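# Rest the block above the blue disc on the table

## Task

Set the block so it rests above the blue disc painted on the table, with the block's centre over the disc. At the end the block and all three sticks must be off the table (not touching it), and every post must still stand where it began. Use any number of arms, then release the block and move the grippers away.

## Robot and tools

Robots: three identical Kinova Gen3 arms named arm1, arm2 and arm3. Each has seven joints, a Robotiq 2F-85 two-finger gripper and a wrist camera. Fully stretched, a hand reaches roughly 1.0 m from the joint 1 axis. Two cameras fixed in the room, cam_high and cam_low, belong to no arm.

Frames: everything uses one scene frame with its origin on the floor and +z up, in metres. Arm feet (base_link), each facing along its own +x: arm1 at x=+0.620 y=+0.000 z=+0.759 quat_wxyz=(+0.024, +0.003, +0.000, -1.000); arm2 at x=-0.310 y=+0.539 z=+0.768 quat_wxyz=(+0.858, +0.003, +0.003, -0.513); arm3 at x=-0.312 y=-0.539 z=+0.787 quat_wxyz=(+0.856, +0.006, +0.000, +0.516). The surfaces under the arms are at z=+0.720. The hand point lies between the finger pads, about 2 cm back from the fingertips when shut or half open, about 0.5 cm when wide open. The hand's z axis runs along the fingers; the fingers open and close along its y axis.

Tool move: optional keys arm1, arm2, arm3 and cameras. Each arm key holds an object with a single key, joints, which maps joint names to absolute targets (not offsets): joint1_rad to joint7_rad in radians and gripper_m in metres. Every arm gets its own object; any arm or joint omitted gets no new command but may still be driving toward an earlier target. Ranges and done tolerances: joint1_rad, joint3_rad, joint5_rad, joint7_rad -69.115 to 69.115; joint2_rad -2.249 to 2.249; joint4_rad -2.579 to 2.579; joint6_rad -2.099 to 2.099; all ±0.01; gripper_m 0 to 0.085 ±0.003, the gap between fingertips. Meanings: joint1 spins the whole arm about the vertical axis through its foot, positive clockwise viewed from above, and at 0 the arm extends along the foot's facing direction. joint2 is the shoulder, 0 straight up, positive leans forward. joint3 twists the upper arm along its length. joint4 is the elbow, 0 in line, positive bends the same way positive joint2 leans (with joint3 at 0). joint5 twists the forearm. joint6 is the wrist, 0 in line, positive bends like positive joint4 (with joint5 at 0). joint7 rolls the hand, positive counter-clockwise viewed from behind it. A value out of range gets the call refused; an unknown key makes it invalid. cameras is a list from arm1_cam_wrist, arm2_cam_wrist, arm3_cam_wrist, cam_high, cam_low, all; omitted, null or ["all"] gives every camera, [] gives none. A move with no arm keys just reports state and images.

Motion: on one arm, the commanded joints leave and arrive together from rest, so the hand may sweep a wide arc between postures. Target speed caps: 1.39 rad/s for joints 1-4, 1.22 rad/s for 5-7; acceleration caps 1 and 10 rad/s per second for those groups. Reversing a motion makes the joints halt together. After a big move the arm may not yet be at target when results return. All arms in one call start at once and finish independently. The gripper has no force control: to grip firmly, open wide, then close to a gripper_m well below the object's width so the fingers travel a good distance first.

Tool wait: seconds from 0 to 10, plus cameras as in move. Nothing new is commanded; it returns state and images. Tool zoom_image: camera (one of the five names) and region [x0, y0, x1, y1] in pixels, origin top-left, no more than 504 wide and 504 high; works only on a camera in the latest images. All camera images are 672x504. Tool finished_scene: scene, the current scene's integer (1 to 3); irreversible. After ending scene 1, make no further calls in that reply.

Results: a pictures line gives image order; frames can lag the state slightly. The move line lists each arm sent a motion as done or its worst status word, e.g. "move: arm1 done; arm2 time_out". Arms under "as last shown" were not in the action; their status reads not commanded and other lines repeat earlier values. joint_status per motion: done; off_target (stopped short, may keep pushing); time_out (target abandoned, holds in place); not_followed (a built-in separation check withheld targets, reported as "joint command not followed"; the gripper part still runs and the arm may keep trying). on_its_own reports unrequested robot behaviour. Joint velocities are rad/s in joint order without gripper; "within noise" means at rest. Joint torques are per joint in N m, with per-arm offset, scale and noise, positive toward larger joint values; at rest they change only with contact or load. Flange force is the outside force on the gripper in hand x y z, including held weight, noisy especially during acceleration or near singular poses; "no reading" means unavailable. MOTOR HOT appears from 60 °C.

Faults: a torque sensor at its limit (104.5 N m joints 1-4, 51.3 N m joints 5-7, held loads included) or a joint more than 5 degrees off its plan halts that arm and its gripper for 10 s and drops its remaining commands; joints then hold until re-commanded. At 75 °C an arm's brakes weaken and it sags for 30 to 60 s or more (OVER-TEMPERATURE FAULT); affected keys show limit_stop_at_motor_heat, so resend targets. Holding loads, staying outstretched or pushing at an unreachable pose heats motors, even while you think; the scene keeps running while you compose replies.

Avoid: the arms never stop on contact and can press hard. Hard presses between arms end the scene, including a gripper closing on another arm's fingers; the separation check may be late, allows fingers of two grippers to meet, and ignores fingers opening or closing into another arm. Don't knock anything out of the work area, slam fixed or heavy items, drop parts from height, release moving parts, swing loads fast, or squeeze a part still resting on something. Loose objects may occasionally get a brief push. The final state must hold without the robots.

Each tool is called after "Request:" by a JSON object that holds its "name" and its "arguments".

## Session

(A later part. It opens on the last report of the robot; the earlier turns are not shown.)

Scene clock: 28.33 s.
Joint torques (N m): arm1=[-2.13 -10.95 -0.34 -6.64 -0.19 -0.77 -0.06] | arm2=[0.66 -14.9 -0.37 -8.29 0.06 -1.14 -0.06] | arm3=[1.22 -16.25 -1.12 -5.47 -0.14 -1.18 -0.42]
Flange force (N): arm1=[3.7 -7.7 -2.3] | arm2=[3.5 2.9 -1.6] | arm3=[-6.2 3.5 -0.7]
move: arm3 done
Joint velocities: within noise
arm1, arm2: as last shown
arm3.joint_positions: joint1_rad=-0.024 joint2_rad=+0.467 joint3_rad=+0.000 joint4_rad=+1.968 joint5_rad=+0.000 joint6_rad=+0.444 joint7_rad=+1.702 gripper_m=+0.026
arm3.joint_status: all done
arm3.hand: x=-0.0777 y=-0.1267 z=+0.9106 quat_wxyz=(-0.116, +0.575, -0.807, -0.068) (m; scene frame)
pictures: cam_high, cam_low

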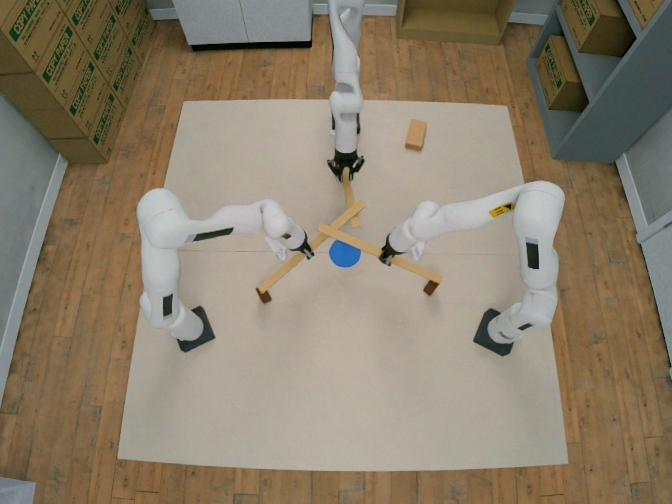

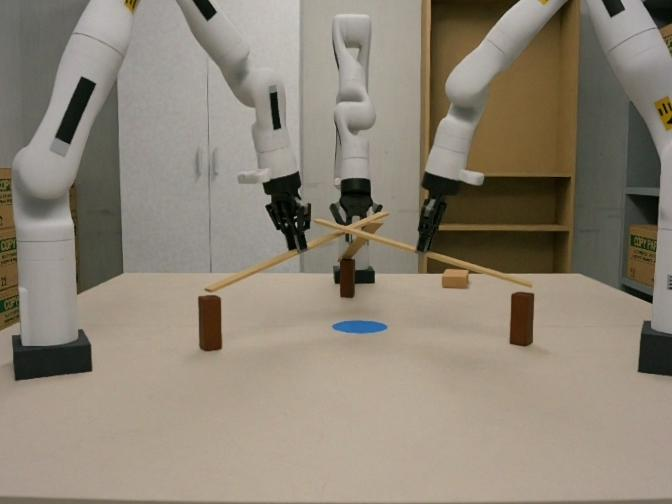

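Request:
{"name": "move", "arguments": {"arm1": {"joints":{"joint1_rad":-0.0257,"joint2_rad":0.3923,"joint4_rad":1.9251,"joint6_rad":0.5532,"joint7_rad":1.6529}}, "cameras": ["cam_low","cam_high"]}}

Request:
{"name": "zoom_image", "arguments": {"camera": "cam_high", "region": [240, 150, 480, 310]}}

Request:
{"name": "zoom_image", "arguments": {"camera": "cam_low", "region": [200, 150, 600, 310]}}

Scene clock: 30.47 s.
Joint torques (N m): arm1=[-2.36 -13.89 -0.46 -7.85 -0.11 -0.69 -0.02] | arm2=[0.53 -14.97 -0.47 -8.2 0.06 -1.11 0.01] | arm3=[1.23 -16.25 -1.15 -5.5 -0.12 -1.15 -0.43]
Flange force (N): arm1=[4.2 -6.0 -1.6] | arm2=[3.2 2.7 -1.5] | arm3=[-6.1 3.5 -0.6]
move: arm1 done
Joint velocities: within noise
arm1.joint_positions: joint1_rad=-0.026 joint2_rad=+0.392 joint3_rad=+0.000 joint4_rad=+1.925 joint5_rad=+0.000 joint6_rad=+0.553 joint7_rad=+1.653 gripper_m=+0.025
arm1.joint_status: all done
arm1.hand: x=+0.1437 y=-0.0104 z=+0.9162 quat_wxyz=(+0.000, -0.988, -0.078, +0.132) (m; scene frame)
arm2, arm3: as last shown
pictures: cam_high, cam_low

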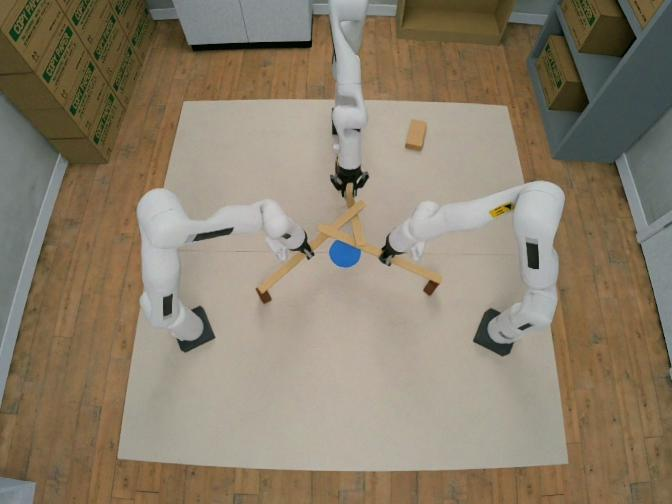

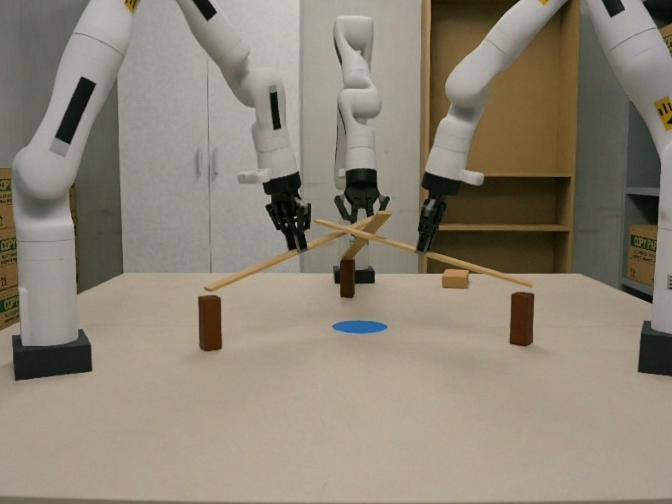

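Scaled by 2.100 from the camera's 672x504 image, which has a finer 960x720 frame.

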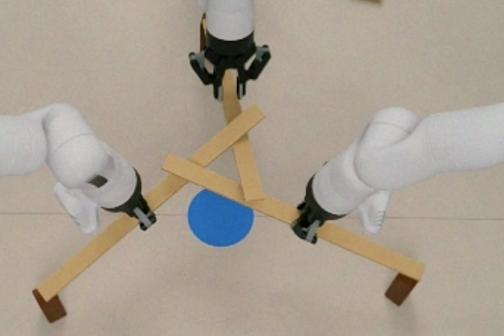

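Scaled by 1.260 from the camera's 672x504 image, which has a finer 960x720 frame.

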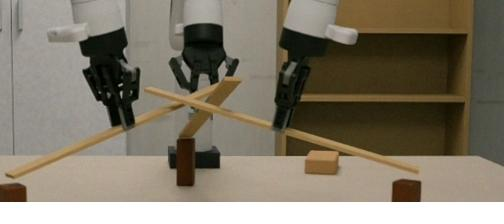

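Request:
{"name": "move", "arguments": {"arm1": {"joints":{"joint1_rad":-0.0255,"joint2_rad":0.4574,"joint4_rad":1.8763,"joint6_rad":0.6129,"joint7_rad":1.6531}}, "arm2": {"joints":{"joint1_rad":-0.1079,"joint2_rad":0.4796,"joint4_rad":1.8761,"joint6_rad":0.5904,"joint7_rad":1.6398}}, "arm3": {"joints":{"joint1_rad":-0.0283,"joint2_rad":0.5361,"joint4_rad":1.8822,"joint6_rad":0.5403,"joint7_rad":1.6973}}, "cameras": ["cam_low","cam_high"]}}

Request:
{"name": "zoom_image", "arguments": {"camera": "cam_high", "region": [240, 150, 480, 310]}}

Request:
{"name": "zoom_image", "arguments": {"camera": "cam_low", "region": [200, 150, 600, 310]}}

Scene clock: 32.70 s.
Joint torques (N m): arm1=[-2.31 -14.88 -0.38 -7.59 -0.11 -0.56 0] | arm2=[0.49 -16.1 -0.46 -8.09 0.07 -0.9 -0.02] | arm3=[1.24 -17.36 -1.12 -5.36 -0.14 -0.89 -0.43]
Flange force (N): arm1=[4.1 -5.3 -1.4] | arm2=[3.6 2.1 -1.3] | arm3=[-6.0 2.6 -0.8]
move: arm1 done; arm2 done; arm3 done
Joint velocities: within noise
arm1.joint_positions: joint1_rad=-0.026 joint2_rad=+0.457 joint3_rad=+0.000 joint4_rad=+1.876 joint5_rad=+0.000 joint6_rad=+0.613 joint7_rad=+1.653 gripper_m=+0.025
arm1.joint_status: all done
arm1.hand: x=+0.1454 y=-0.0102 z=+0.8958 quat_wxyz=(+0.000, -0.992, -0.078, +0.095) (m; scene frame)
arm2.joint_positions: joint1_rad=-0.108 joint2_rad=+0.480 joint3_rad=+0.000 joint4_rad=+1.876 joint5_rad=+0.000 joint6_rad=+0.590 joint7_rad=+1.640 gripper_m=+0.026
arm2.joint_status: all done
arm2.hand: x=-0.0606 y=+0.1301 z=+0.8948 quat_wxyz=(-0.082, -0.433, -0.896, +0.045) (m; scene frame)
arm3.joint_positions: joint1_rad=-0.028 joint2_rad=+0.536 joint3_rad=+0.000 joint4_rad=+1.882 joint5_rad=+0.000 joint6_rad=+0.540 joint7_rad=+1.697 gripper_m=+0.026
arm3.joint_status: all done
arm3.hand: x=-0.0773 y=-0.1208 z=+0.8946 quat_wxyz=(-0.081, +0.578, -0.810, -0.050) (m; scene frame)
pictures: cam_high, cam_low

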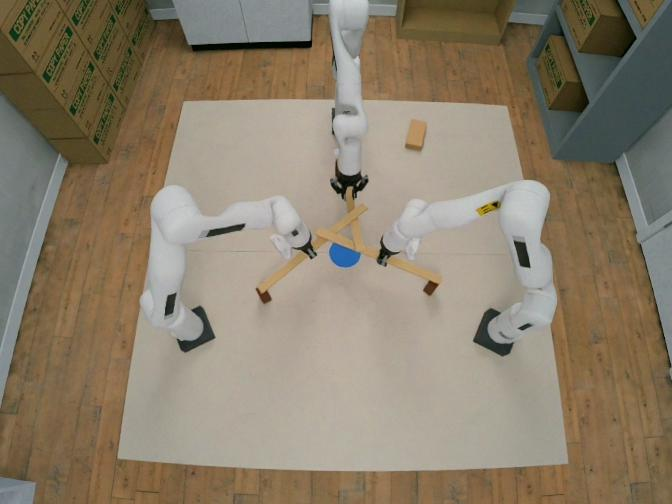

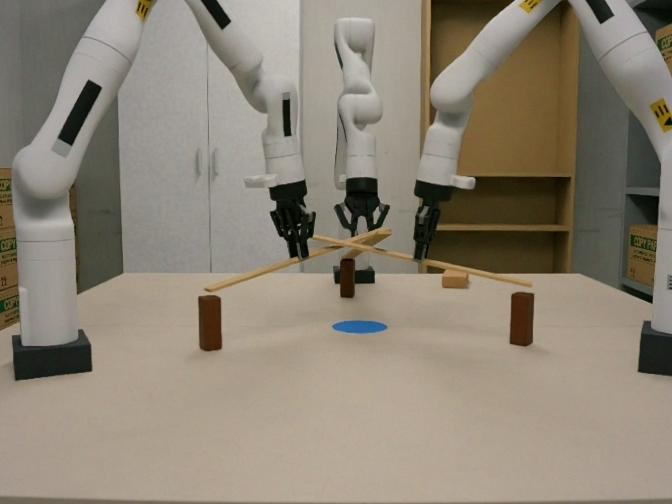

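Scaled by 2.100 from the camera's 672x504 image, which has a finer 960x720 frame.

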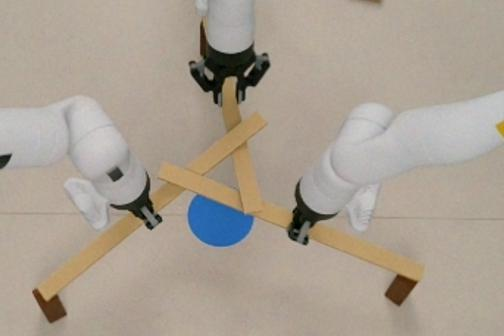

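Scaled by 1.260 from the camera's 672x504 image, which has a finer 960x720 frame.

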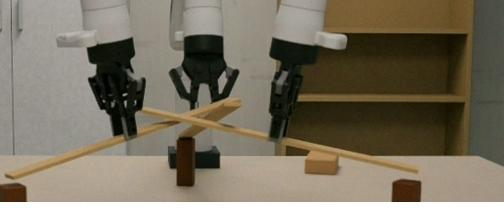

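Request:
{"name": "move", "arguments": {"arm1": {"joints":{"joint1_rad":-0.0262,"joint2_rad":0.5326,"joint4_rad":1.8042,"joint6_rad":0.6860,"joint7_rad":1.6524}}, "arm2": {"joints":{"joint1_rad":-0.1086,"joint2_rad":0.5542,"joint4_rad":1.8014,"joint6_rad":0.6667,"joint7_rad":1.6391}}, "arm3": {"joints":{"joint1_rad":-0.0292,"joint2_rad":0.6097,"joint4_rad":1.8033,"joint6_rad":0.6218,"joint7_rad":1.6964}}, "cameras": ["cam_low","cam_high"]}}

Request:
{"name": "zoom_image", "arguments": {"camera": "cam_high", "region": [240, 150, 480, 310]}}

Request:
{"name": "zoom_image", "arguments": {"camera": "cam_low", "region": [200, 150, 600, 310]}}

Scene clock: 34.13 s.
Joint torques (N m): arm1=[-2.27 -16.32 -0.25 -7.64 -0.09 -0.39 -0.02] | arm2=[0.52 -17.29 -0.4 -8 0.11 -0.76 -0.02] | arm3=[1.15 -18.14 -1.13 -5.11 -0.16 -0.64 -0.42]
Flange force (N): arm1=[4.5 -4.8 -0.4] | arm2=[3.9 2.0 -1.0] | arm3=[-5.8 1.8 -1.6]
move: arm1 done; arm2 done; arm3 done
Joint velocities: within noise
arm1.joint_positions: joint1_rad=-0.026 joint2_rad=+0.533 joint3_rad=+0.000 joint4_rad=+1.804 joint5_rad=+0.000 joint6_rad=+0.686 joint7_rad=+1.652 gripper_m=+0.025
arm1.joint_status: all done
arm1.hand: x=+0.1418 y=-0.0108 z=+0.8763 quat_wxyz=(+0.000, -0.995, -0.078, +0.057) (m; scene frame)
arm2.joint_positions: joint1_rad=-0.109 joint2_rad=+0.554 joint3_rad=+0.000 joint4_rad=+1.801 joint5_rad=+0.000 joint6_rad=+0.667 joint7_rad=+1.639 gripper_m=+0.026
arm2.joint_status: all done
arm2.hand: x=-0.0581 y=+0.1273 z=+0.8756 quat_wxyz=(-0.049, -0.435, -0.899, +0.026) (m; scene frame)
arm3.joint_positions: joint1_rad=-0.029 joint2_rad=+0.610 joint3_rad=+0.000 joint4_rad=+1.803 joint5_rad=+0.000 joint6_rad=+0.622 joint7_rad=+1.696 gripper_m=+0.026
arm3.joint_status: all done
arm3.hand: x=-0.0761 y=-0.1169 z=+0.8755 quat_wxyz=(-0.048, +0.580, -0.813, -0.032) (m; scene frame)
pictures: cam_high, cam_low

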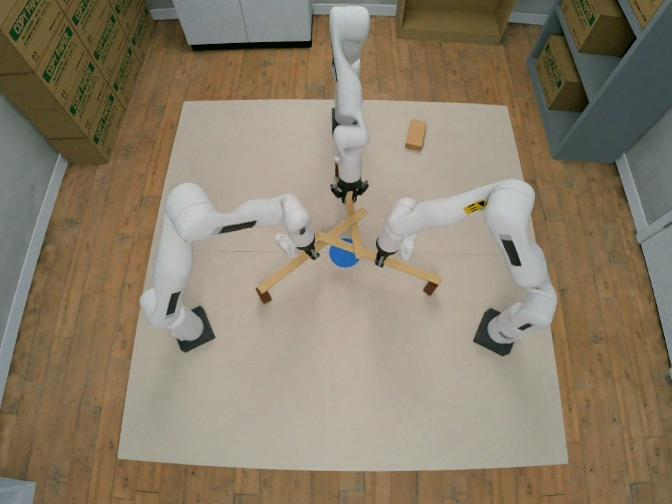

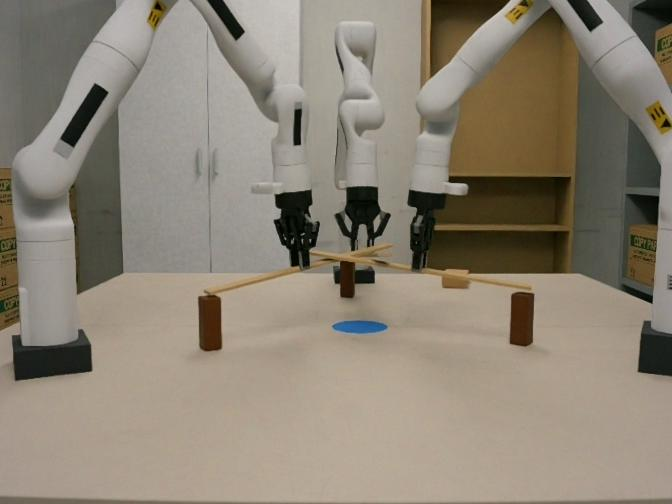

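Scaled by 2.100 from the camera's 672x504 image, which has a finer 960x720 frame.

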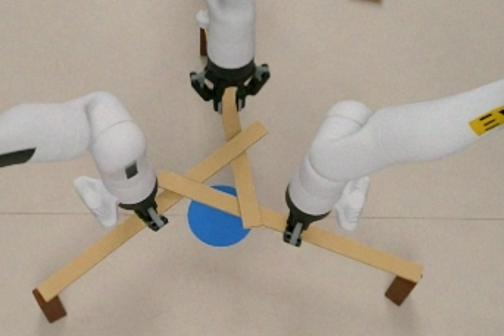

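Scaled by 1.260 from the camera's 672x504 image, which has a finer 960x720 frame.

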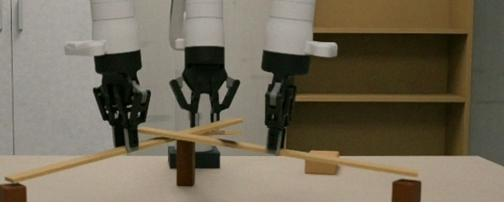

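Request:
{"name": "move", "arguments": {"arm1": {"joints":{"joint2_rad":0.5518,"joint4_rad":1.8019,"joint6_rad":0.6793}}, "arm2": {"joints":{"joint2_rad":0.5723,"joint4_rad":1.7981,"joint6_rad":0.6621}}, "arm3": {"joints":{"joint2_rad":0.6285,"joint4_rad":1.7983,"joint6_rad":0.6182}}, "cameras": ["cam_low","cam_high"]}}

Request:
{"name": "zoom_image", "arguments": {"camera": "cam_low", "region": [180, 220, 380, 310]}}

Request:
{"name": "zoom_image", "arguments": {"camera": "cam_low", "region": [360, 220, 560, 310]}}

Scene clock: 35.10 s.
Joint torques (N m): arm1=[-2.42 -16.37 -0.43 -7.3 -0.13 -0.31 0] | arm2=[0.45 -17.63 -0.43 -7.94 0.09 -0.75 0.02] | arm3=[1.12 -18.35 -1.13 -4.91 -0.13 -0.58 -0.39]
Flange force (N): arm1=[4.1 -5.0 -0.7] | arm2=[3.9 1.9 -0.8] | arm3=[-6.0 1.8 -1.4]
move: arm1 done; arm2 done; arm3 done
Joint velocities: within noise
arm1.joint_positions: joint1_rad=-0.026 joint2_rad=+0.552 joint3_rad=+0.000 joint4_rad=+1.802 joint5_rad=+0.000 joint6_rad=+0.679 joint7_rad=+1.652 gripper_m=+0.025
arm1.joint_status: all done
arm1.hand: x=+0.1418 y=-0.0108 z=+0.8680 quat_wxyz=(+0.000, -0.996, -0.078, +0.052) (m; scene frame)
arm2.joint_positions: joint1_rad=-0.109 joint2_rad=+0.572 joint3_rad=+0.000 joint4_rad=+1.798 joint5_rad=+0.000 joint6_rad=+0.662 joint7_rad=+1.639 gripper_m=+0.026
arm2.joint_status: all done
arm2.hand: x=-0.0582 y=+0.1273 z=+0.8679 quat_wxyz=(-0.045, -0.435, -0.899, +0.023) (m; scene frame)
arm3.joint_positions: joint1_rad=-0.029 joint2_rad=+0.628 joint3_rad=+0.000 joint4_rad=+1.798 joint5_rad=+0.000 joint6_rad=+0.618 joint7_rad=+1.696 gripper_m=+0.026
arm3.joint_status: all done
arm3.hand: x=-0.0761 y=-0.1168 z=+0.8677 quat_wxyz=(-0.043, +0.580, -0.813, -0.029) (m; scene frame)
pictures: cam_high, cam_low

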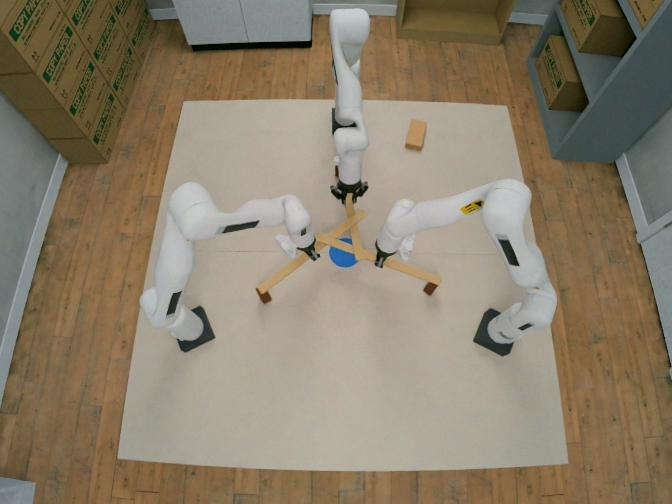

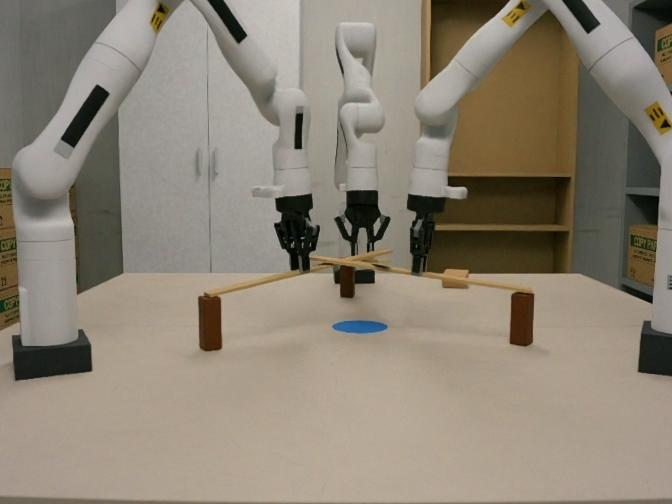

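Scaled by 2.520 from the camera's 672x504 image, which has a finer 960x720 frame.

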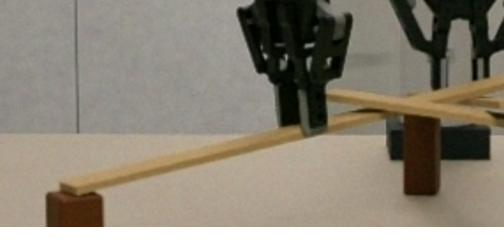

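Scaled by 2.520 from the camera's 672x504 image, which has a finer 960x720 frame.

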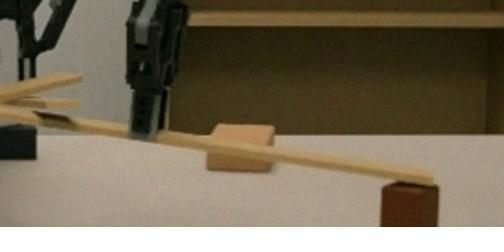

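Request:
{"name": "move", "arguments": {"arm1": {"joints":{"joint2_rad":0.5544,"joint4_rad":1.8035,"joint6_rad":0.6751}}, "arm2": {"joints":{"joint2_rad":0.5749,"joint4_rad":1.7996,"joint6_rad":0.6580}}, "arm3": {"joints":{"joint2_rad":0.6313,"joint4_rad":1.7995,"joint6_rad":0.6142}}, "cameras": ["cam_low"]}}

Request:
{"name": "zoom_image", "arguments": {"camera": "cam_low", "region": [180, 220, 380, 310]}}

Request:
{"name": "zoom_image", "arguments": {"camera": "cam_low", "region": [360, 220, 560, 310]}}

Scene clock: 35.93 s.
Joint torques (N m): arm1=[-2.53 -16.13 -0.47 -6.89 -0.14 -0.09 0.04] | arm2=[0.67 -17.52 -0.28 -7.47 0.07 -0.44 -0.04] | arm3=[1.29 -18.3 -0.98 -4.73 -0.12 -0.45 -0.45]
Flange force (N): arm1=[3.6 -5.3 -0.9] | arm2=[3.1 2.1 -0.6] | arm3=[-6.3 2.0 -1.3]
move: arm1 done; arm2 done; arm3 done
Joint velocities: within noise
arm1.joint_positions: joint1_rad=-0.026 joint2_rad=+0.554 joint3_rad=+0.000 joint4_rad=+1.803 joint5_rad=+0.000 joint6_rad=+0.675 joint7_rad=+1.652 gripper_m=+0.025
arm1.joint_status: all done
arm1.hand: x=+0.1418 y=-0.0108 z=+0.8664 quat_wxyz=(+0.000, -0.996, -0.078, +0.052) (m; scene frame)
arm2.joint_positions: joint1_rad=-0.109 joint2_rad=+0.575 joint3_rad=+0.000 joint4_rad=+1.800 joint5_rad=+0.000 joint6_rad=+0.658 joint7_rad=+1.639 gripper_m=+0.026
arm2.joint_status: all done
arm2.hand: x=-0.0582 y=+0.1274 z=+0.8664 quat_wxyz=(-0.045, -0.435, -0.899, +0.023) (m; scene frame)
arm3.joint_positions: joint1_rad=-0.029 joint2_rad=+0.631 joint3_rad=+0.000 joint4_rad=+1.799 joint5_rad=+0.000 joint6_rad=+0.614 joint7_rad=+1.696 gripper_m=+0.026
arm3.joint_status: all done
arm3.hand: x=-0.0761 y=-0.1168 z=+0.8662 quat_wxyz=(-0.043, +0.580, -0.813, -0.029) (m; scene frame)
pictures: cam_low

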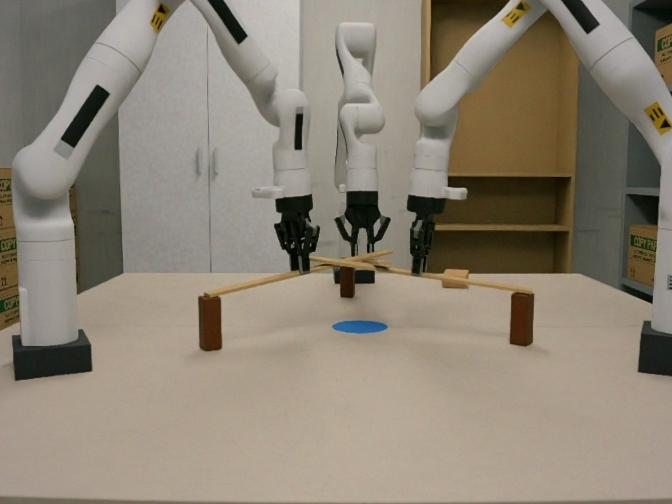

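Scaled by 2.520 from the camera's 672x504 image, which has a finer 960x720 frame.

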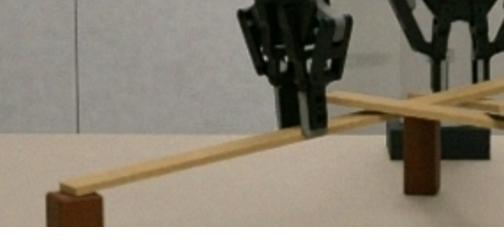

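Scaled by 2.520 from the camera's 672x504 image, which has a finer 960x720 frame.

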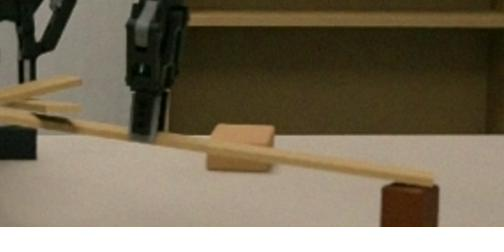

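Request:
{"name": "move", "arguments": {"arm1": {"joints":{"joint2_rad":0.5553,"joint4_rad":1.8040,"joint6_rad":0.6737}}, "arm2": {"joints":{"joint2_rad":0.5758,"joint4_rad":1.8001,"joint6_rad":0.6566}}, "arm3": {"joints":{"joint2_rad":0.6322,"joint4_rad":1.7999,"joint6_rad":0.6129}}, "cameras": ["cam_low"]}}

Request:
{"name": "zoom_image", "arguments": {"camera": "cam_low", "region": [300, 240, 400, 300]}}

Scene clock: 36.47 s.
Joint torques (N m): arm1=[-2.49 -16.12 -0.46 -7.06 -0.15 -0.22 -0.01] | arm2=[0.57 -17.66 -0.38 -7.74 0.07 -0.64 -0.02] | arm3=[1.2 -18.38 -1.08 -4.87 -0.11 -0.57 -0.43]
Flange force (N): arm1=[4.0 -5.3 -1.2] | arm2=[3.5 2.0 -0.6] | arm3=[-6.0 1.9 -1.4]
move: arm1 done; arm2 done; arm3 done
Joint velocities: within noise
arm1.joint_positions: joint1_rad=-0.026 joint2_rad=+0.555 joint3_rad=+0.000 joint4_rad=+1.804 joint5_rad=+0.000 joint6_rad=+0.674 joint7_rad=+1.652 gripper_m=+0.025
arm1.joint_status: all done
arm1.hand: x=+0.1418 y=-0.0108 z=+0.8659 quat_wxyz=(+0.000, -0.996, -0.078, +0.052) (m; scene frame)
arm2.joint_positions: joint1_rad=-0.109 joint2_rad=+0.576 joint3_rad=+0.000 joint4_rad=+1.800 joint5_rad=+0.000 joint6_rad=+0.657 joint7_rad=+1.639 gripper_m=+0.026
arm2.joint_status: all done
arm2.hand: x=-0.0582 y=+0.1274 z=+0.8659 quat_wxyz=(-0.045, -0.435, -0.899, +0.023) (m; scene frame)
arm3.joint_positions: joint1_rad=-0.029 joint2_rad=+0.632 joint3_rad=+0.000 joint4_rad=+1.800 joint5_rad=+0.000 joint6_rad=+0.613 joint7_rad=+1.696 gripper_m=+0.026
arm3.joint_status: all done
arm3.hand: x=-0.0761 y=-0.1168 z=+0.8657 quat_wxyz=(-0.043, +0.580, -0.813, -0.029) (m; scene frame)
pictures: cam_low

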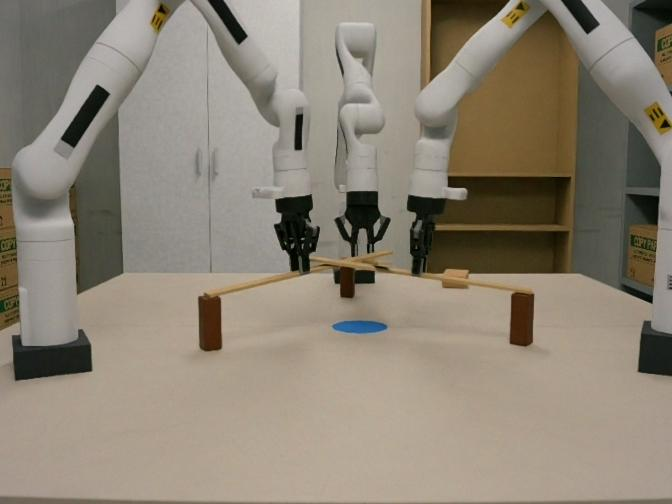

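Scaled by 5.040 from the camera's 672x504 image, which has a finer 960x720 frame.

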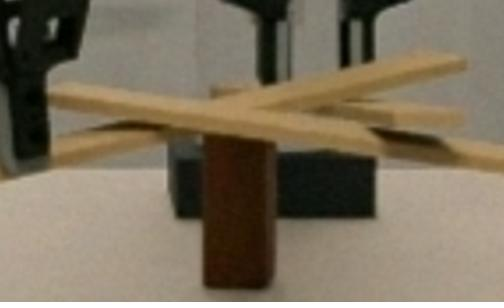

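Request:
{"name": "move", "arguments": {"arm1": {"joints":{"joint2_rad":0.5562,"joint4_rad":1.8046,"joint6_rad":0.6723}}, "arm2": {"joints":{"joint2_rad":0.5767,"joint4_rad":1.8006,"joint6_rad":0.6552}}, "arm3": {"joints":{"joint2_rad":0.6331,"joint4_rad":1.8003,"joint6_rad":0.6116}}, "cameras": ["cam_low","cam_high"]}}

Request:
{"name": "zoom_image", "arguments": {"camera": "cam_low", "region": [300, 240, 400, 300]}}

Request:
{"name": "zoom_image", "arguments": {"camera": "cam_high", "region": [240, 150, 480, 310]}}

Scene clock: 37.07 s.
Joint torques (N m): arm1=[-2.53 -16.06 -0.48 -6.86 -0.16 -0.09 0.07] | arm2=[0.65 -17.58 -0.33 -7.49 0.06 -0.5 -0.05] | arm3=[1.27 -18.41 -1.01 -4.72 -0.12 -0.49 -0.42]
Flange force (N): arm1=[3.7 -5.2 -1.1] | arm2=[3.1 2.1 -0.6] | arm3=[-6.4 2.0 -1.2]
move: arm1 done; arm2 done; arm3 done
Joint velocities: within noise
arm1.joint_positions: joint1_rad=-0.026 joint2_rad=+0.556 joint3_rad=+0.000 joint4_rad=+1.805 joint5_rad=+0.000 joint6_rad=+0.672 joint7_rad=+1.652 gripper_m=+0.025
arm1.joint_status: all done
arm1.hand: x=+0.1418 y=-0.0108 z=+0.8654 quat_wxyz=(+0.000, -0.996, -0.078, +0.052) (m; scene frame)
arm2.joint_positions: joint1_rad=-0.109 joint2_rad=+0.577 joint3_rad=+0.000 joint4_rad=+1.801 joint5_rad=+0.000 joint6_rad=+0.655 joint7_rad=+1.639 gripper_m=+0.026
arm2.joint_status: all done
arm2.hand: x=-0.0582 y=+0.1274 z=+0.8654 quat_wxyz=(-0.045, -0.435, -0.899, +0.023) (m; scene frame)
arm3.joint_positions: joint1_rad=-0.029 joint2_rad=+0.633 joint3_rad=+0.000 joint4_rad=+1.800 joint5_rad=+0.000 joint6_rad=+0.612 joint7_rad=+1.696 gripper_m=+0.026
arm3.joint_status: all done
arm3.hand: x=-0.0761 y=-0.1168 z=+0.8652 quat_wxyz=(-0.043, +0.580, -0.813, -0.029) (m; scene frame)
pictures: cam_high, cam_low

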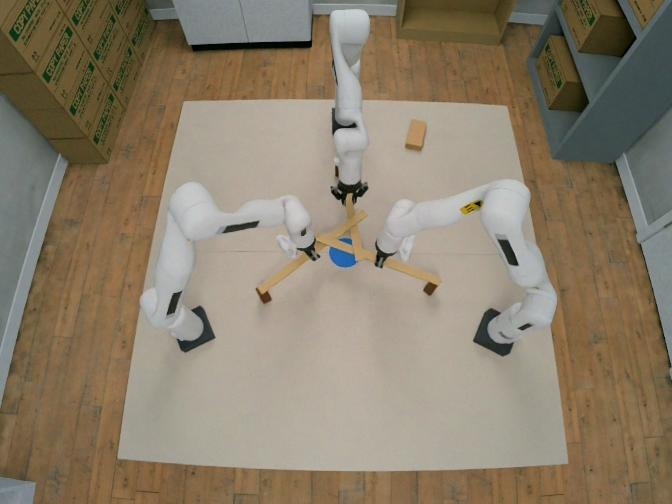

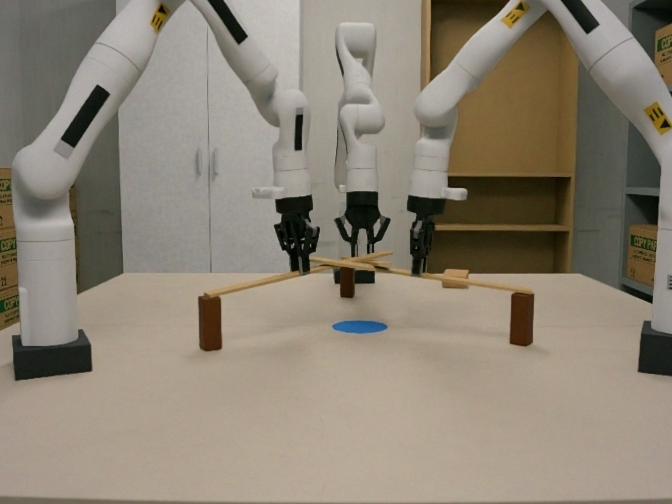

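Scaled by 5.040 from the camera's 672x504 image, which has a finer 960x720 frame.

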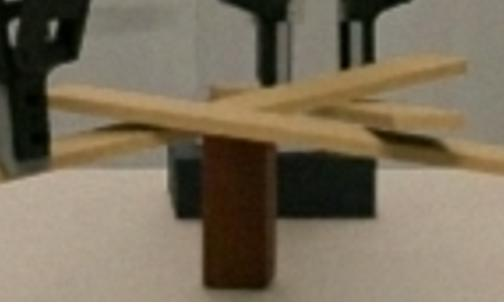

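Scaled by 2.100 from the camera's 672x504 image, which has a finer 960x720 frame.

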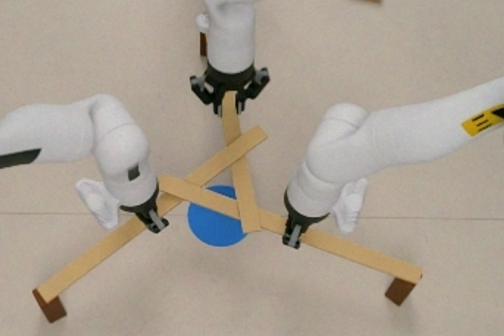

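Request:
{"name": "move", "arguments": {"arm1": {"joints":{"joint2_rad":0.5571,"joint4_rad":1.8051,"joint6_rad":0.6709}}, "arm2": {"joints":{"joint2_rad":0.5776,"joint4_rad":1.8011,"joint6_rad":0.6538}}, "arm3": {"joints":{"joint2_rad":0.6340,"joint4_rad":1.8007,"joint6_rad":0.6103}}, "cameras": []}}

Request:
{"name": "wait", "arguments": {"seconds": 1, "cameras": ["cam_low"]}}

Request:
{"name": "zoom_image", "arguments": {"camera": "cam_low", "region": [190, 240, 340, 320]}}

Request:
{"name": "zoom_image", "arguments": {"camera": "cam_low", "region": [400, 240, 550, 320]}}

Scene clock: 37.73 s.
Joint torques (N m): arm1=[-2.44 -16.08 -0.46 -7.02 -0.17 -0.2 0] | arm2=[0.59 -17.68 -0.39 -7.74 0.05 -0.69 -0.01] | arm3=[1.19 -18.49 -1.09 -4.87 -0.14 -0.58 -0.41]
Flange force (N): arm1=[4.0 -5.1 -1.2] | arm2=[3.5 2.1 -0.7] | arm3=[-6.1 1.9 -1.2]
move: arm1 done; arm2 done; arm3 done
Joint velocities: within noise
arm1.joint_positions: joint1_rad=-0.026 joint2_rad=+0.557 joint3_rad=+0.000 joint4_rad=+1.805 joint5_rad=+0.000 joint6_rad=+0.671 joint7_rad=+1.652 gripper_m=+0.025
arm1.joint_status: all done
arm1.hand: x=+0.1418 y=-0.0108 z=+0.8649 quat_wxyz=(+0.000, -0.996, -0.078, +0.052) (m; scene frame)
arm2.joint_positions: joint1_rad=-0.109 joint2_rad=+0.578 joint3_rad=+0.000 joint4_rad=+1.801 joint5_rad=+0.000 joint6_rad=+0.654 joint7_rad=+1.639 gripper_m=+0.026
arm2.joint_status: all done
arm2.hand: x=-0.0582 y=+0.1274 z=+0.8649 quat_wxyz=(-0.045, -0.435, -0.899, +0.023) (m; scene frame)
arm3.joint_positions: joint1_rad=-0.029 joint2_rad=+0.634 joint3_rad=+0.000 joint4_rad=+1.801 joint5_rad=+0.000 joint6_rad=+0.610 joint7_rad=+1.696 gripper_m=+0.026
arm3.joint_status: all done
arm3.hand: x=-0.0761 y=-0.1168 z=+0.8647 quat_wxyz=(-0.043, +0.580, -0.813, -0.029) (m; scene frame)
pictures: none
No camera images: "cameras" was empty.

Scene clock: 38.73 s.
Joint torques (N m): arm1=[-2.38 -16.07 -0.39 -6.99 -0.14 -0.2 0.03] | arm2=[0.58 -17.67 -0.37 -7.76 0.1 -0.65 -0.02] | arm3=[1.18 -18.48 -1.09 -4.85 -0.15 -0.54 -0.42]
Flange force (N): arm1=[4.0 -4.9 -1.3] | arm2=[3.7 2.0 -0.6] | arm3=[-6.1 1.8 -1.1]
Joint velocities: within noise
arm1.joint_positions: joint1_rad=-0.026 joint2_rad=+0.557 joint3_rad=+0.000 joint4_rad=+1.805 joint5_rad=+0.000 joint6_rad=+0.671 joint7_rad=+1.652 gripper_m=+0.025
arm1.joint_status: all done
arm1.hand: x=+0.1418 y=-0.0108 z=+0.8649 quat_wxyz=(+0.000, -0.996, -0.078, +0.052) (m; scene frame)
arm2.joint_positions: joint1_rad=-0.109 joint2_rad=+0.578 joint3_rad=+0.000 joint4_rad=+1.801 joint5_rad=+0.000 joint6_rad=+0.654 joint7_rad=+1.639 gripper_m=+0.026
arm2.joint_status: all done
arm2.hand: x=-0.0582 y=+0.1274 z=+0.8649 quat_wxyz=(-0.045, -0.435, -0.899, +0.023) (m; scene frame)
arm3.joint_positions: joint1_rad=-0.029 joint2_rad=+0.634 joint3_rad=+0.000 joint4_rad=+1.801 joint5_rad=+0.000 joint6_rad=+0.610 joint7_rad=+1.696 gripper_m=+0.026
arm3.joint_status: all done
arm3.hand: x=-0.0761 y=-0.1168 z=+0.8647 quat_wxyz=(-0.043, +0.580, -0.813, -0.029) (m; scene frame)
wait: 1.00 s; at rest by 0.27 s
pictures: cam_low

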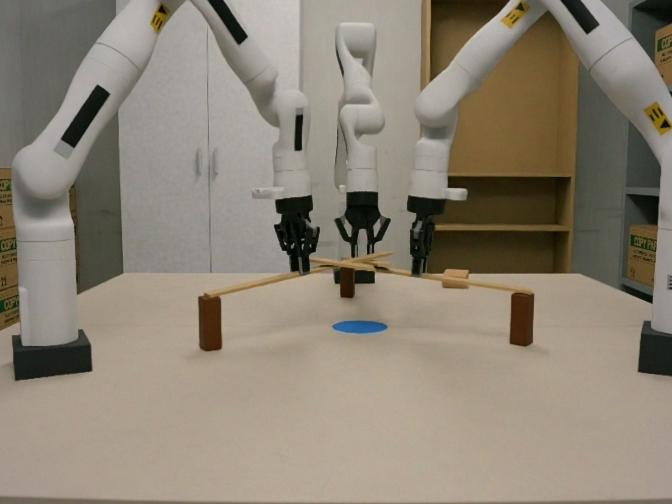

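Scaled by 3.360 from the camera's 672x504 image, which has a finer 960x720 frame.

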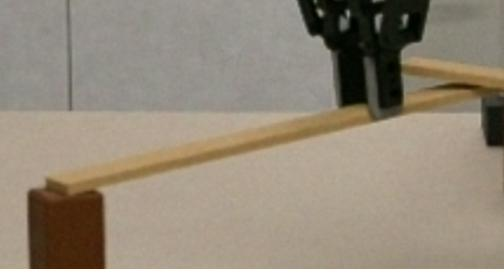

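Scaled by 3.360 from the camera's 672x504 image, which has a finer 960x720 frame.

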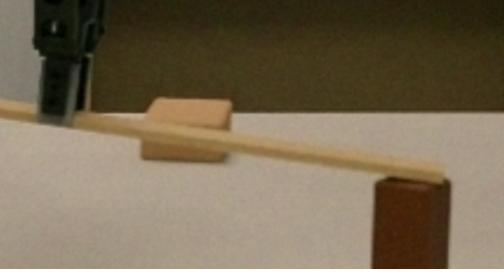

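Request:
{"name": "move", "arguments": {"cameras": ["cam_high"]}}

Request:
{"name": "zoom_image", "arguments": {"camera": "cam_high", "region": [240, 265, 300, 310]}}

Request:
{"name": "zoom_image", "arguments": {"camera": "cam_high", "region": [400, 260, 460, 305]}}

Request:
{"name": "zoom_image", "arguments": {"camera": "cam_high", "region": [310, 150, 370, 210]}}

Scene clock: 39.03 s.
Joint torques (N m): arm1=[-2.42 -16.03 -0.44 -6.98 -0.13 -0.2 0.01] | arm2=[0.56 -17.7 -0.36 -7.77 0.06 -0.68 -0.01] | arm3=[1.21 -18.46 -1.09 -4.82 -0.16 -0.55 -0.4]
Flange force (N): arm1=[4.0 -5.1 -1.4] | arm2=[3.6 2.0 -0.6] | arm3=[-6.2 1.9 -1.2]
Joint velocities: within noise
arm1.joint_positions: joint1_rad=-0.026 joint2_rad=+0.557 joint3_rad=+0.000 joint4_rad=+1.805 joint5_rad=+0.000 joint6_rad=+0.671 joint7_rad=+1.652 gripper_m=+0.025
arm1.joint_status: all done
arm1.hand: x=+0.1418 y=-0.0108 z=+0.8649 quat_wxyz=(+0.000, -0.996, -0.078, +0.052) (m; scene frame)
arm2.joint_positions: joint1_rad=-0.109 joint2_rad=+0.578 joint3_rad=+0.000 joint4_rad=+1.801 joint5_rad=+0.000 joint6_rad=+0.654 joint7_rad=+1.639 gripper_m=+0.026
arm2.joint_status: all done
arm2.hand: x=-0.0582 y=+0.1274 z=+0.8649 quat_wxyz=(-0.045, -0.435, -0.899, +0.023) (m; scene frame)
arm3.joint_positions: joint1_rad=-0.029 joint2_rad=+0.634 joint3_rad=+0.000 joint4_rad=+1.801 joint5_rad=+0.000 joint6_rad=+0.610 joint7_rad=+1.696 gripper_m=+0.026
arm3.joint_status: all done
arm3.hand: x=-0.0761 y=-0.1168 z=+0.8647 quat_wxyz=(-0.043, +0.580, -0.813, -0.029) (m; scene frame)
pictures: cam_high

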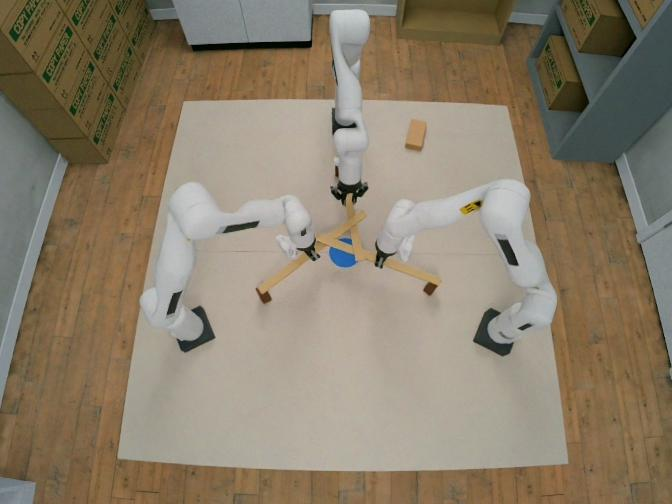

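Scaled by 8.400 from the camera's 672x504 image, which has a finer 960x720 frame.

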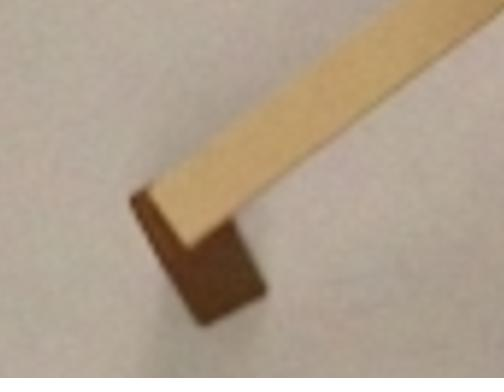

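Scaled by 8.400 from the camera's 672x504 image, which has a finer 960x720 frame.

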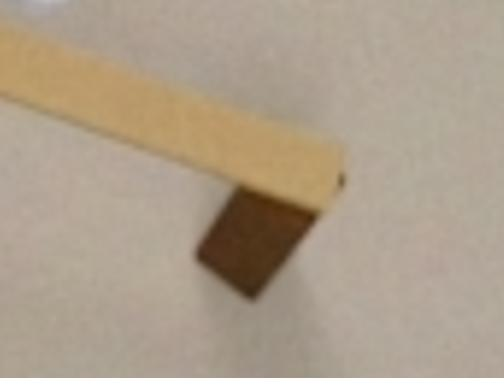

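Scaled by 8.400 from the camera's 672x504 image, which has a finer 960x720 frame.

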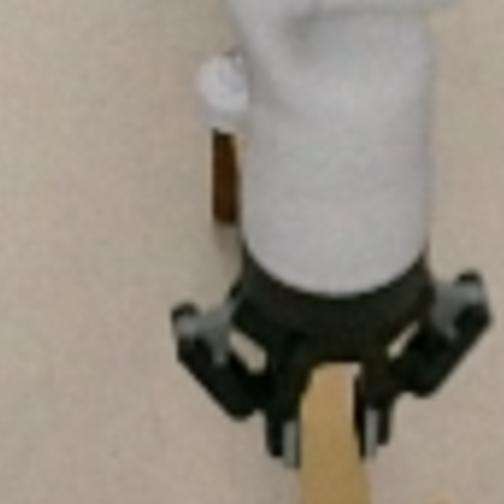

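Request:
{"name": "move", "arguments": {"cameras": ["cam_low"]}}

Request:
{"name": "zoom_image", "arguments": {"camera": "cam_low", "region": [310, 235, 390, 305]}}

Scene clock: 39.53 s.
Joint torques (N m): arm1=[-2.41 -16.1 -0.42 -6.97 -0.13 -0.21 0] | arm2=[0.57 -17.7 -0.38 -7.77 0.08 -0.66 -0.01] | arm3=[1.18 -18.48 -1.11 -4.86 -0.15 -0.58 -0.43]
Flange force (N): arm1=[3.8 -5.1 -1.3] | arm2=[3.6 2.0 -0.6] | arm3=[-6.2 1.8 -1.2]
Joint velocities: within noise
arm1.joint_positions: joint1_rad=-0.026 joint2_rad=+0.557 joint3_rad=+0.000 joint4_rad=+1.805 joint5_rad=+0.000 joint6_rad=+0.671 joint7_rad=+1.652 gripper_m=+0.025
arm1.joint_status: all done
arm1.hand: x=+0.1418 y=-0.0108 z=+0.8649 quat_wxyz=(+0.000, -0.996, -0.078, +0.052) (m; scene frame)
arm2.joint_positions: joint1_rad=-0.109 joint2_rad=+0.578 joint3_rad=+0.000 joint4_rad=+1.801 joint5_rad=+0.000 joint6_rad=+0.654 joint7_rad=+1.639 gripper_m=+0.026
arm2.joint_status: all done
arm2.hand: x=-0.0582 y=+0.1274 z=+0.8649 quat_wxyz=(-0.045, -0.435, -0.899, +0.023) (m; scene frame)
arm3.joint_positions: joint1_rad=-0.029 joint2_rad=+0.634 joint3_rad=+0.000 joint4_rad=+1.801 joint5_rad=+0.000 joint6_rad=+0.610 joint7_rad=+1.696 gripper_m=+0.026
arm3.joint_status: all done
arm3.hand: x=-0.0761 y=-0.1168 z=+0.8647 quat_wxyz=(-0.043, +0.580, -0.813, -0.029) (m; scene frame)
pictures: cam_low

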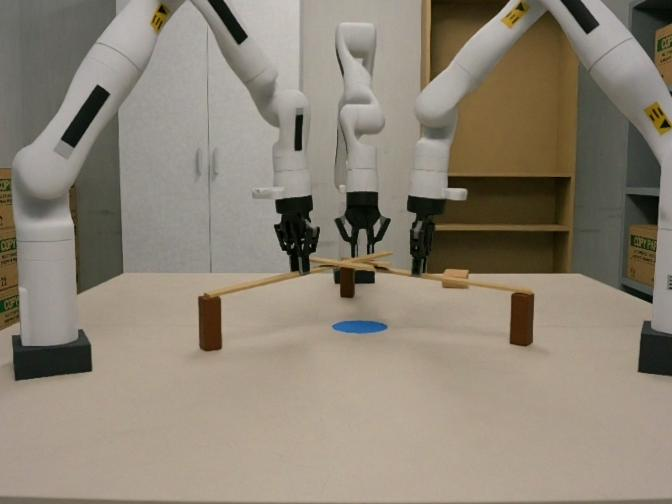

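Scaled by 6.300 from the camera's 672x504 image, which has a finer 960x720 frame.

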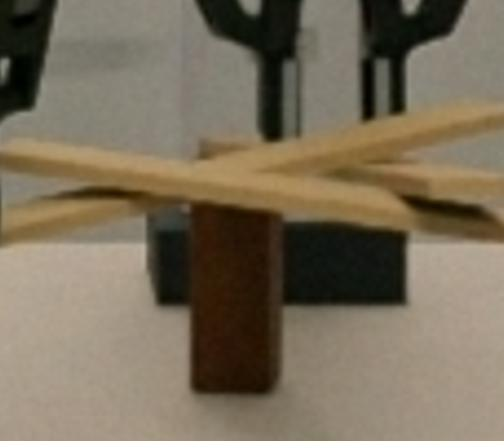

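Request:
{"name": "move", "arguments": {"arm2": {"joints":{"gripper_m":0.032}}, "cameras": ["arm2_cam_wrist"]}}

Request:
{"name": "move", "arguments": {"arm3": {"joints":{"gripper_m":0.032}}, "cameras": ["cam_low"]}}

Request:
{"name": "zoom_image", "arguments": {"camera": "cam_low", "region": [310, 235, 390, 305]}}

Scene clock: 40.73 s.
Joint torques (N m): arm1=[-2.5 -16.19 -0.53 -7.04 -0.14 -0.23 0.05] | arm2=[0.51 -17.36 -0.46 -7.57 0.07 -0.63 0.01] | arm3=[1.24 -18.46 -1.08 -4.8 -0.15 -0.53 -0.4]
Flange force (N): arm1=[3.9 -5.1 -1.1] | arm2=[3.5 1.9 -1.3] | arm3=[-6.3 2.0 -1.2]
move: arm2 done
Joint velocities: within noise
arm1, arm3: as last shown
arm2.joint_positions: joint1_rad=-0.109 joint2_rad=+0.578 joint3_rad=+0.000 joint4_rad=+1.801 joint5_rad=+0.000 joint6_rad=+0.654 joint7_rad=+1.639 gripper_m=+0.032
arm2.joint_status: all done
arm2.hand: x=-0.0582 y=+0.1274 z=+0.8649 quat_wxyz=(-0.045, -0.435, -0.899, +0.023) (m; scene frame)
pictures: arm2_cam_wrist

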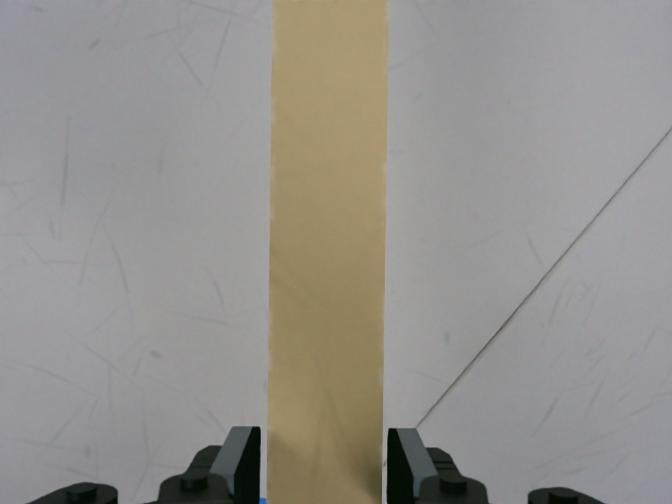

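Scene clock: 41.43 s.
Joint torques (N m): arm1=[-2.54 -16.19 -0.5 -7.04 -0.15 -0.22 0.02] | arm2=[0.51 -17.44 -0.4 -7.58 0.05 -0.63 -0.02] | arm3=[1.22 -18.37 -1.07 -4.85 -0.14 -0.59 -0.42]
Flange force (N): arm1=[3.9 -5.3 -1.1] | arm2=[3.4 1.9 -1.1] | arm3=[-6.1 2.0 -1.5]
move: arm3 done
Joint velocities: within noise
arm1, arm2: as last shown
arm3.joint_positions: joint1_rad=-0.029 joint2_rad=+0.634 joint3_rad=+0.000 joint4_rad=+1.801 joint5_rad=+0.000 joint6_rad=+0.610 joint7_rad=+1.696 gripper_m=+0.032
arm3.joint_status: all done
arm3.hand: x=-0.0761 y=-0.1168 z=+0.8647 quat_wxyz=(-0.043, +0.580, -0.813, -0.029) (m; scene frame)
pictures: cam_low

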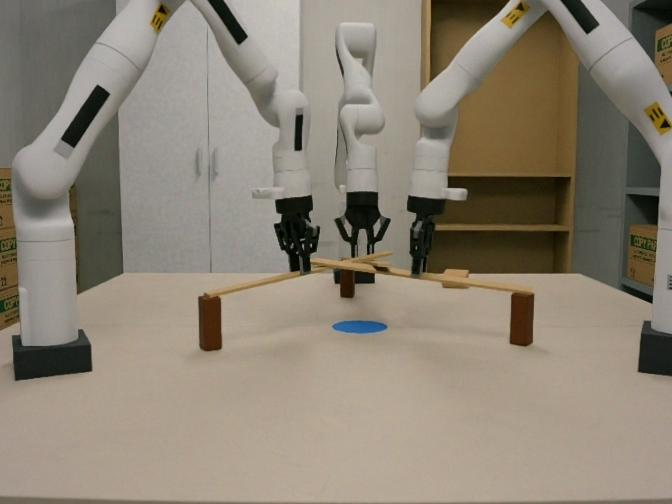

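Scaled by 6.300 from the camera's 672x504 image, which has a finer 960x720 frame.

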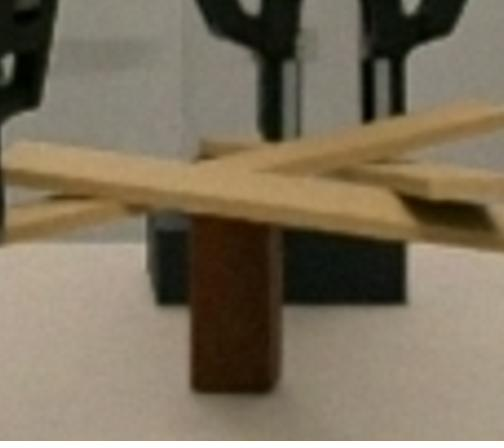

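Request:
{"name": "move", "arguments": {"arm1": {"joints":{"gripper_m":0.032}}, "cameras": ["cam_low"]}}

Request:
{"name": "zoom_image", "arguments": {"camera": "cam_low", "region": [310, 235, 390, 305]}}

Scene clock: 42.27 s.
Joint torques (N m): arm1=[-2.5 -15.52 -0.51 -6.62 -0.14 -0.09 0.06] | arm2=[0.47 -17.42 -0.45 -7.58 0.05 -0.62 -0.02] | arm3=[1.18 -18.4 -1.08 -4.81 -0.13 -0.61 -0.43]
Flange force (N): arm1=[3.7 -5.2 -2.3] | arm2=[3.4 1.8 -1.1] | arm3=[-6.3 1.8 -1.5]
move: arm1 done
Joint velocities: within noise
arm1.joint_positions: joint1_rad=-0.026 joint2_rad=+0.557 joint3_rad=+0.000 joint4_rad=+1.805 joint5_rad=+0.000 joint6_rad=+0.671 joint7_rad=+1.652 gripper_m=+0.032
arm1.joint_status: all done
arm1.hand: x=+0.1418 y=-0.0108 z=+0.8649 quat_wxyz=(+0.000, -0.996, -0.078, +0.052) (m; scene frame)
arm2, arm3: as last shown
pictures: cam_low

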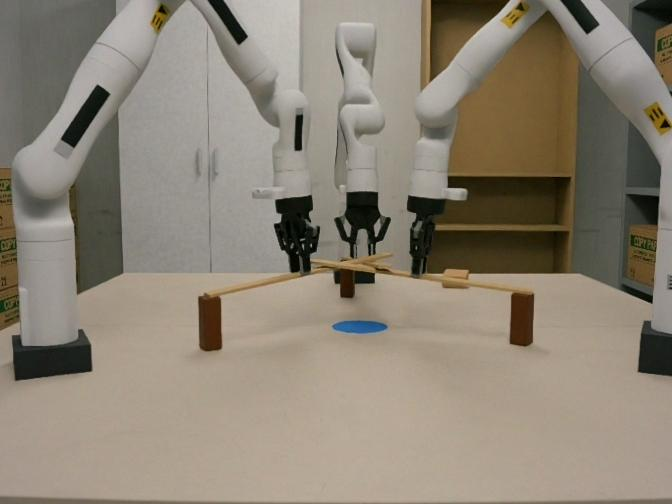

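Scaled by 6.300 from the camera's 672x504 image, which has a finer 960x720 frame.

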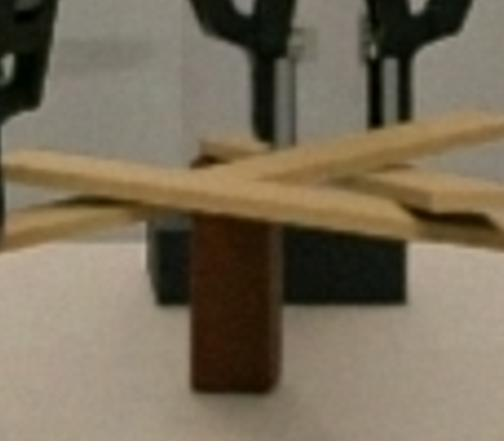

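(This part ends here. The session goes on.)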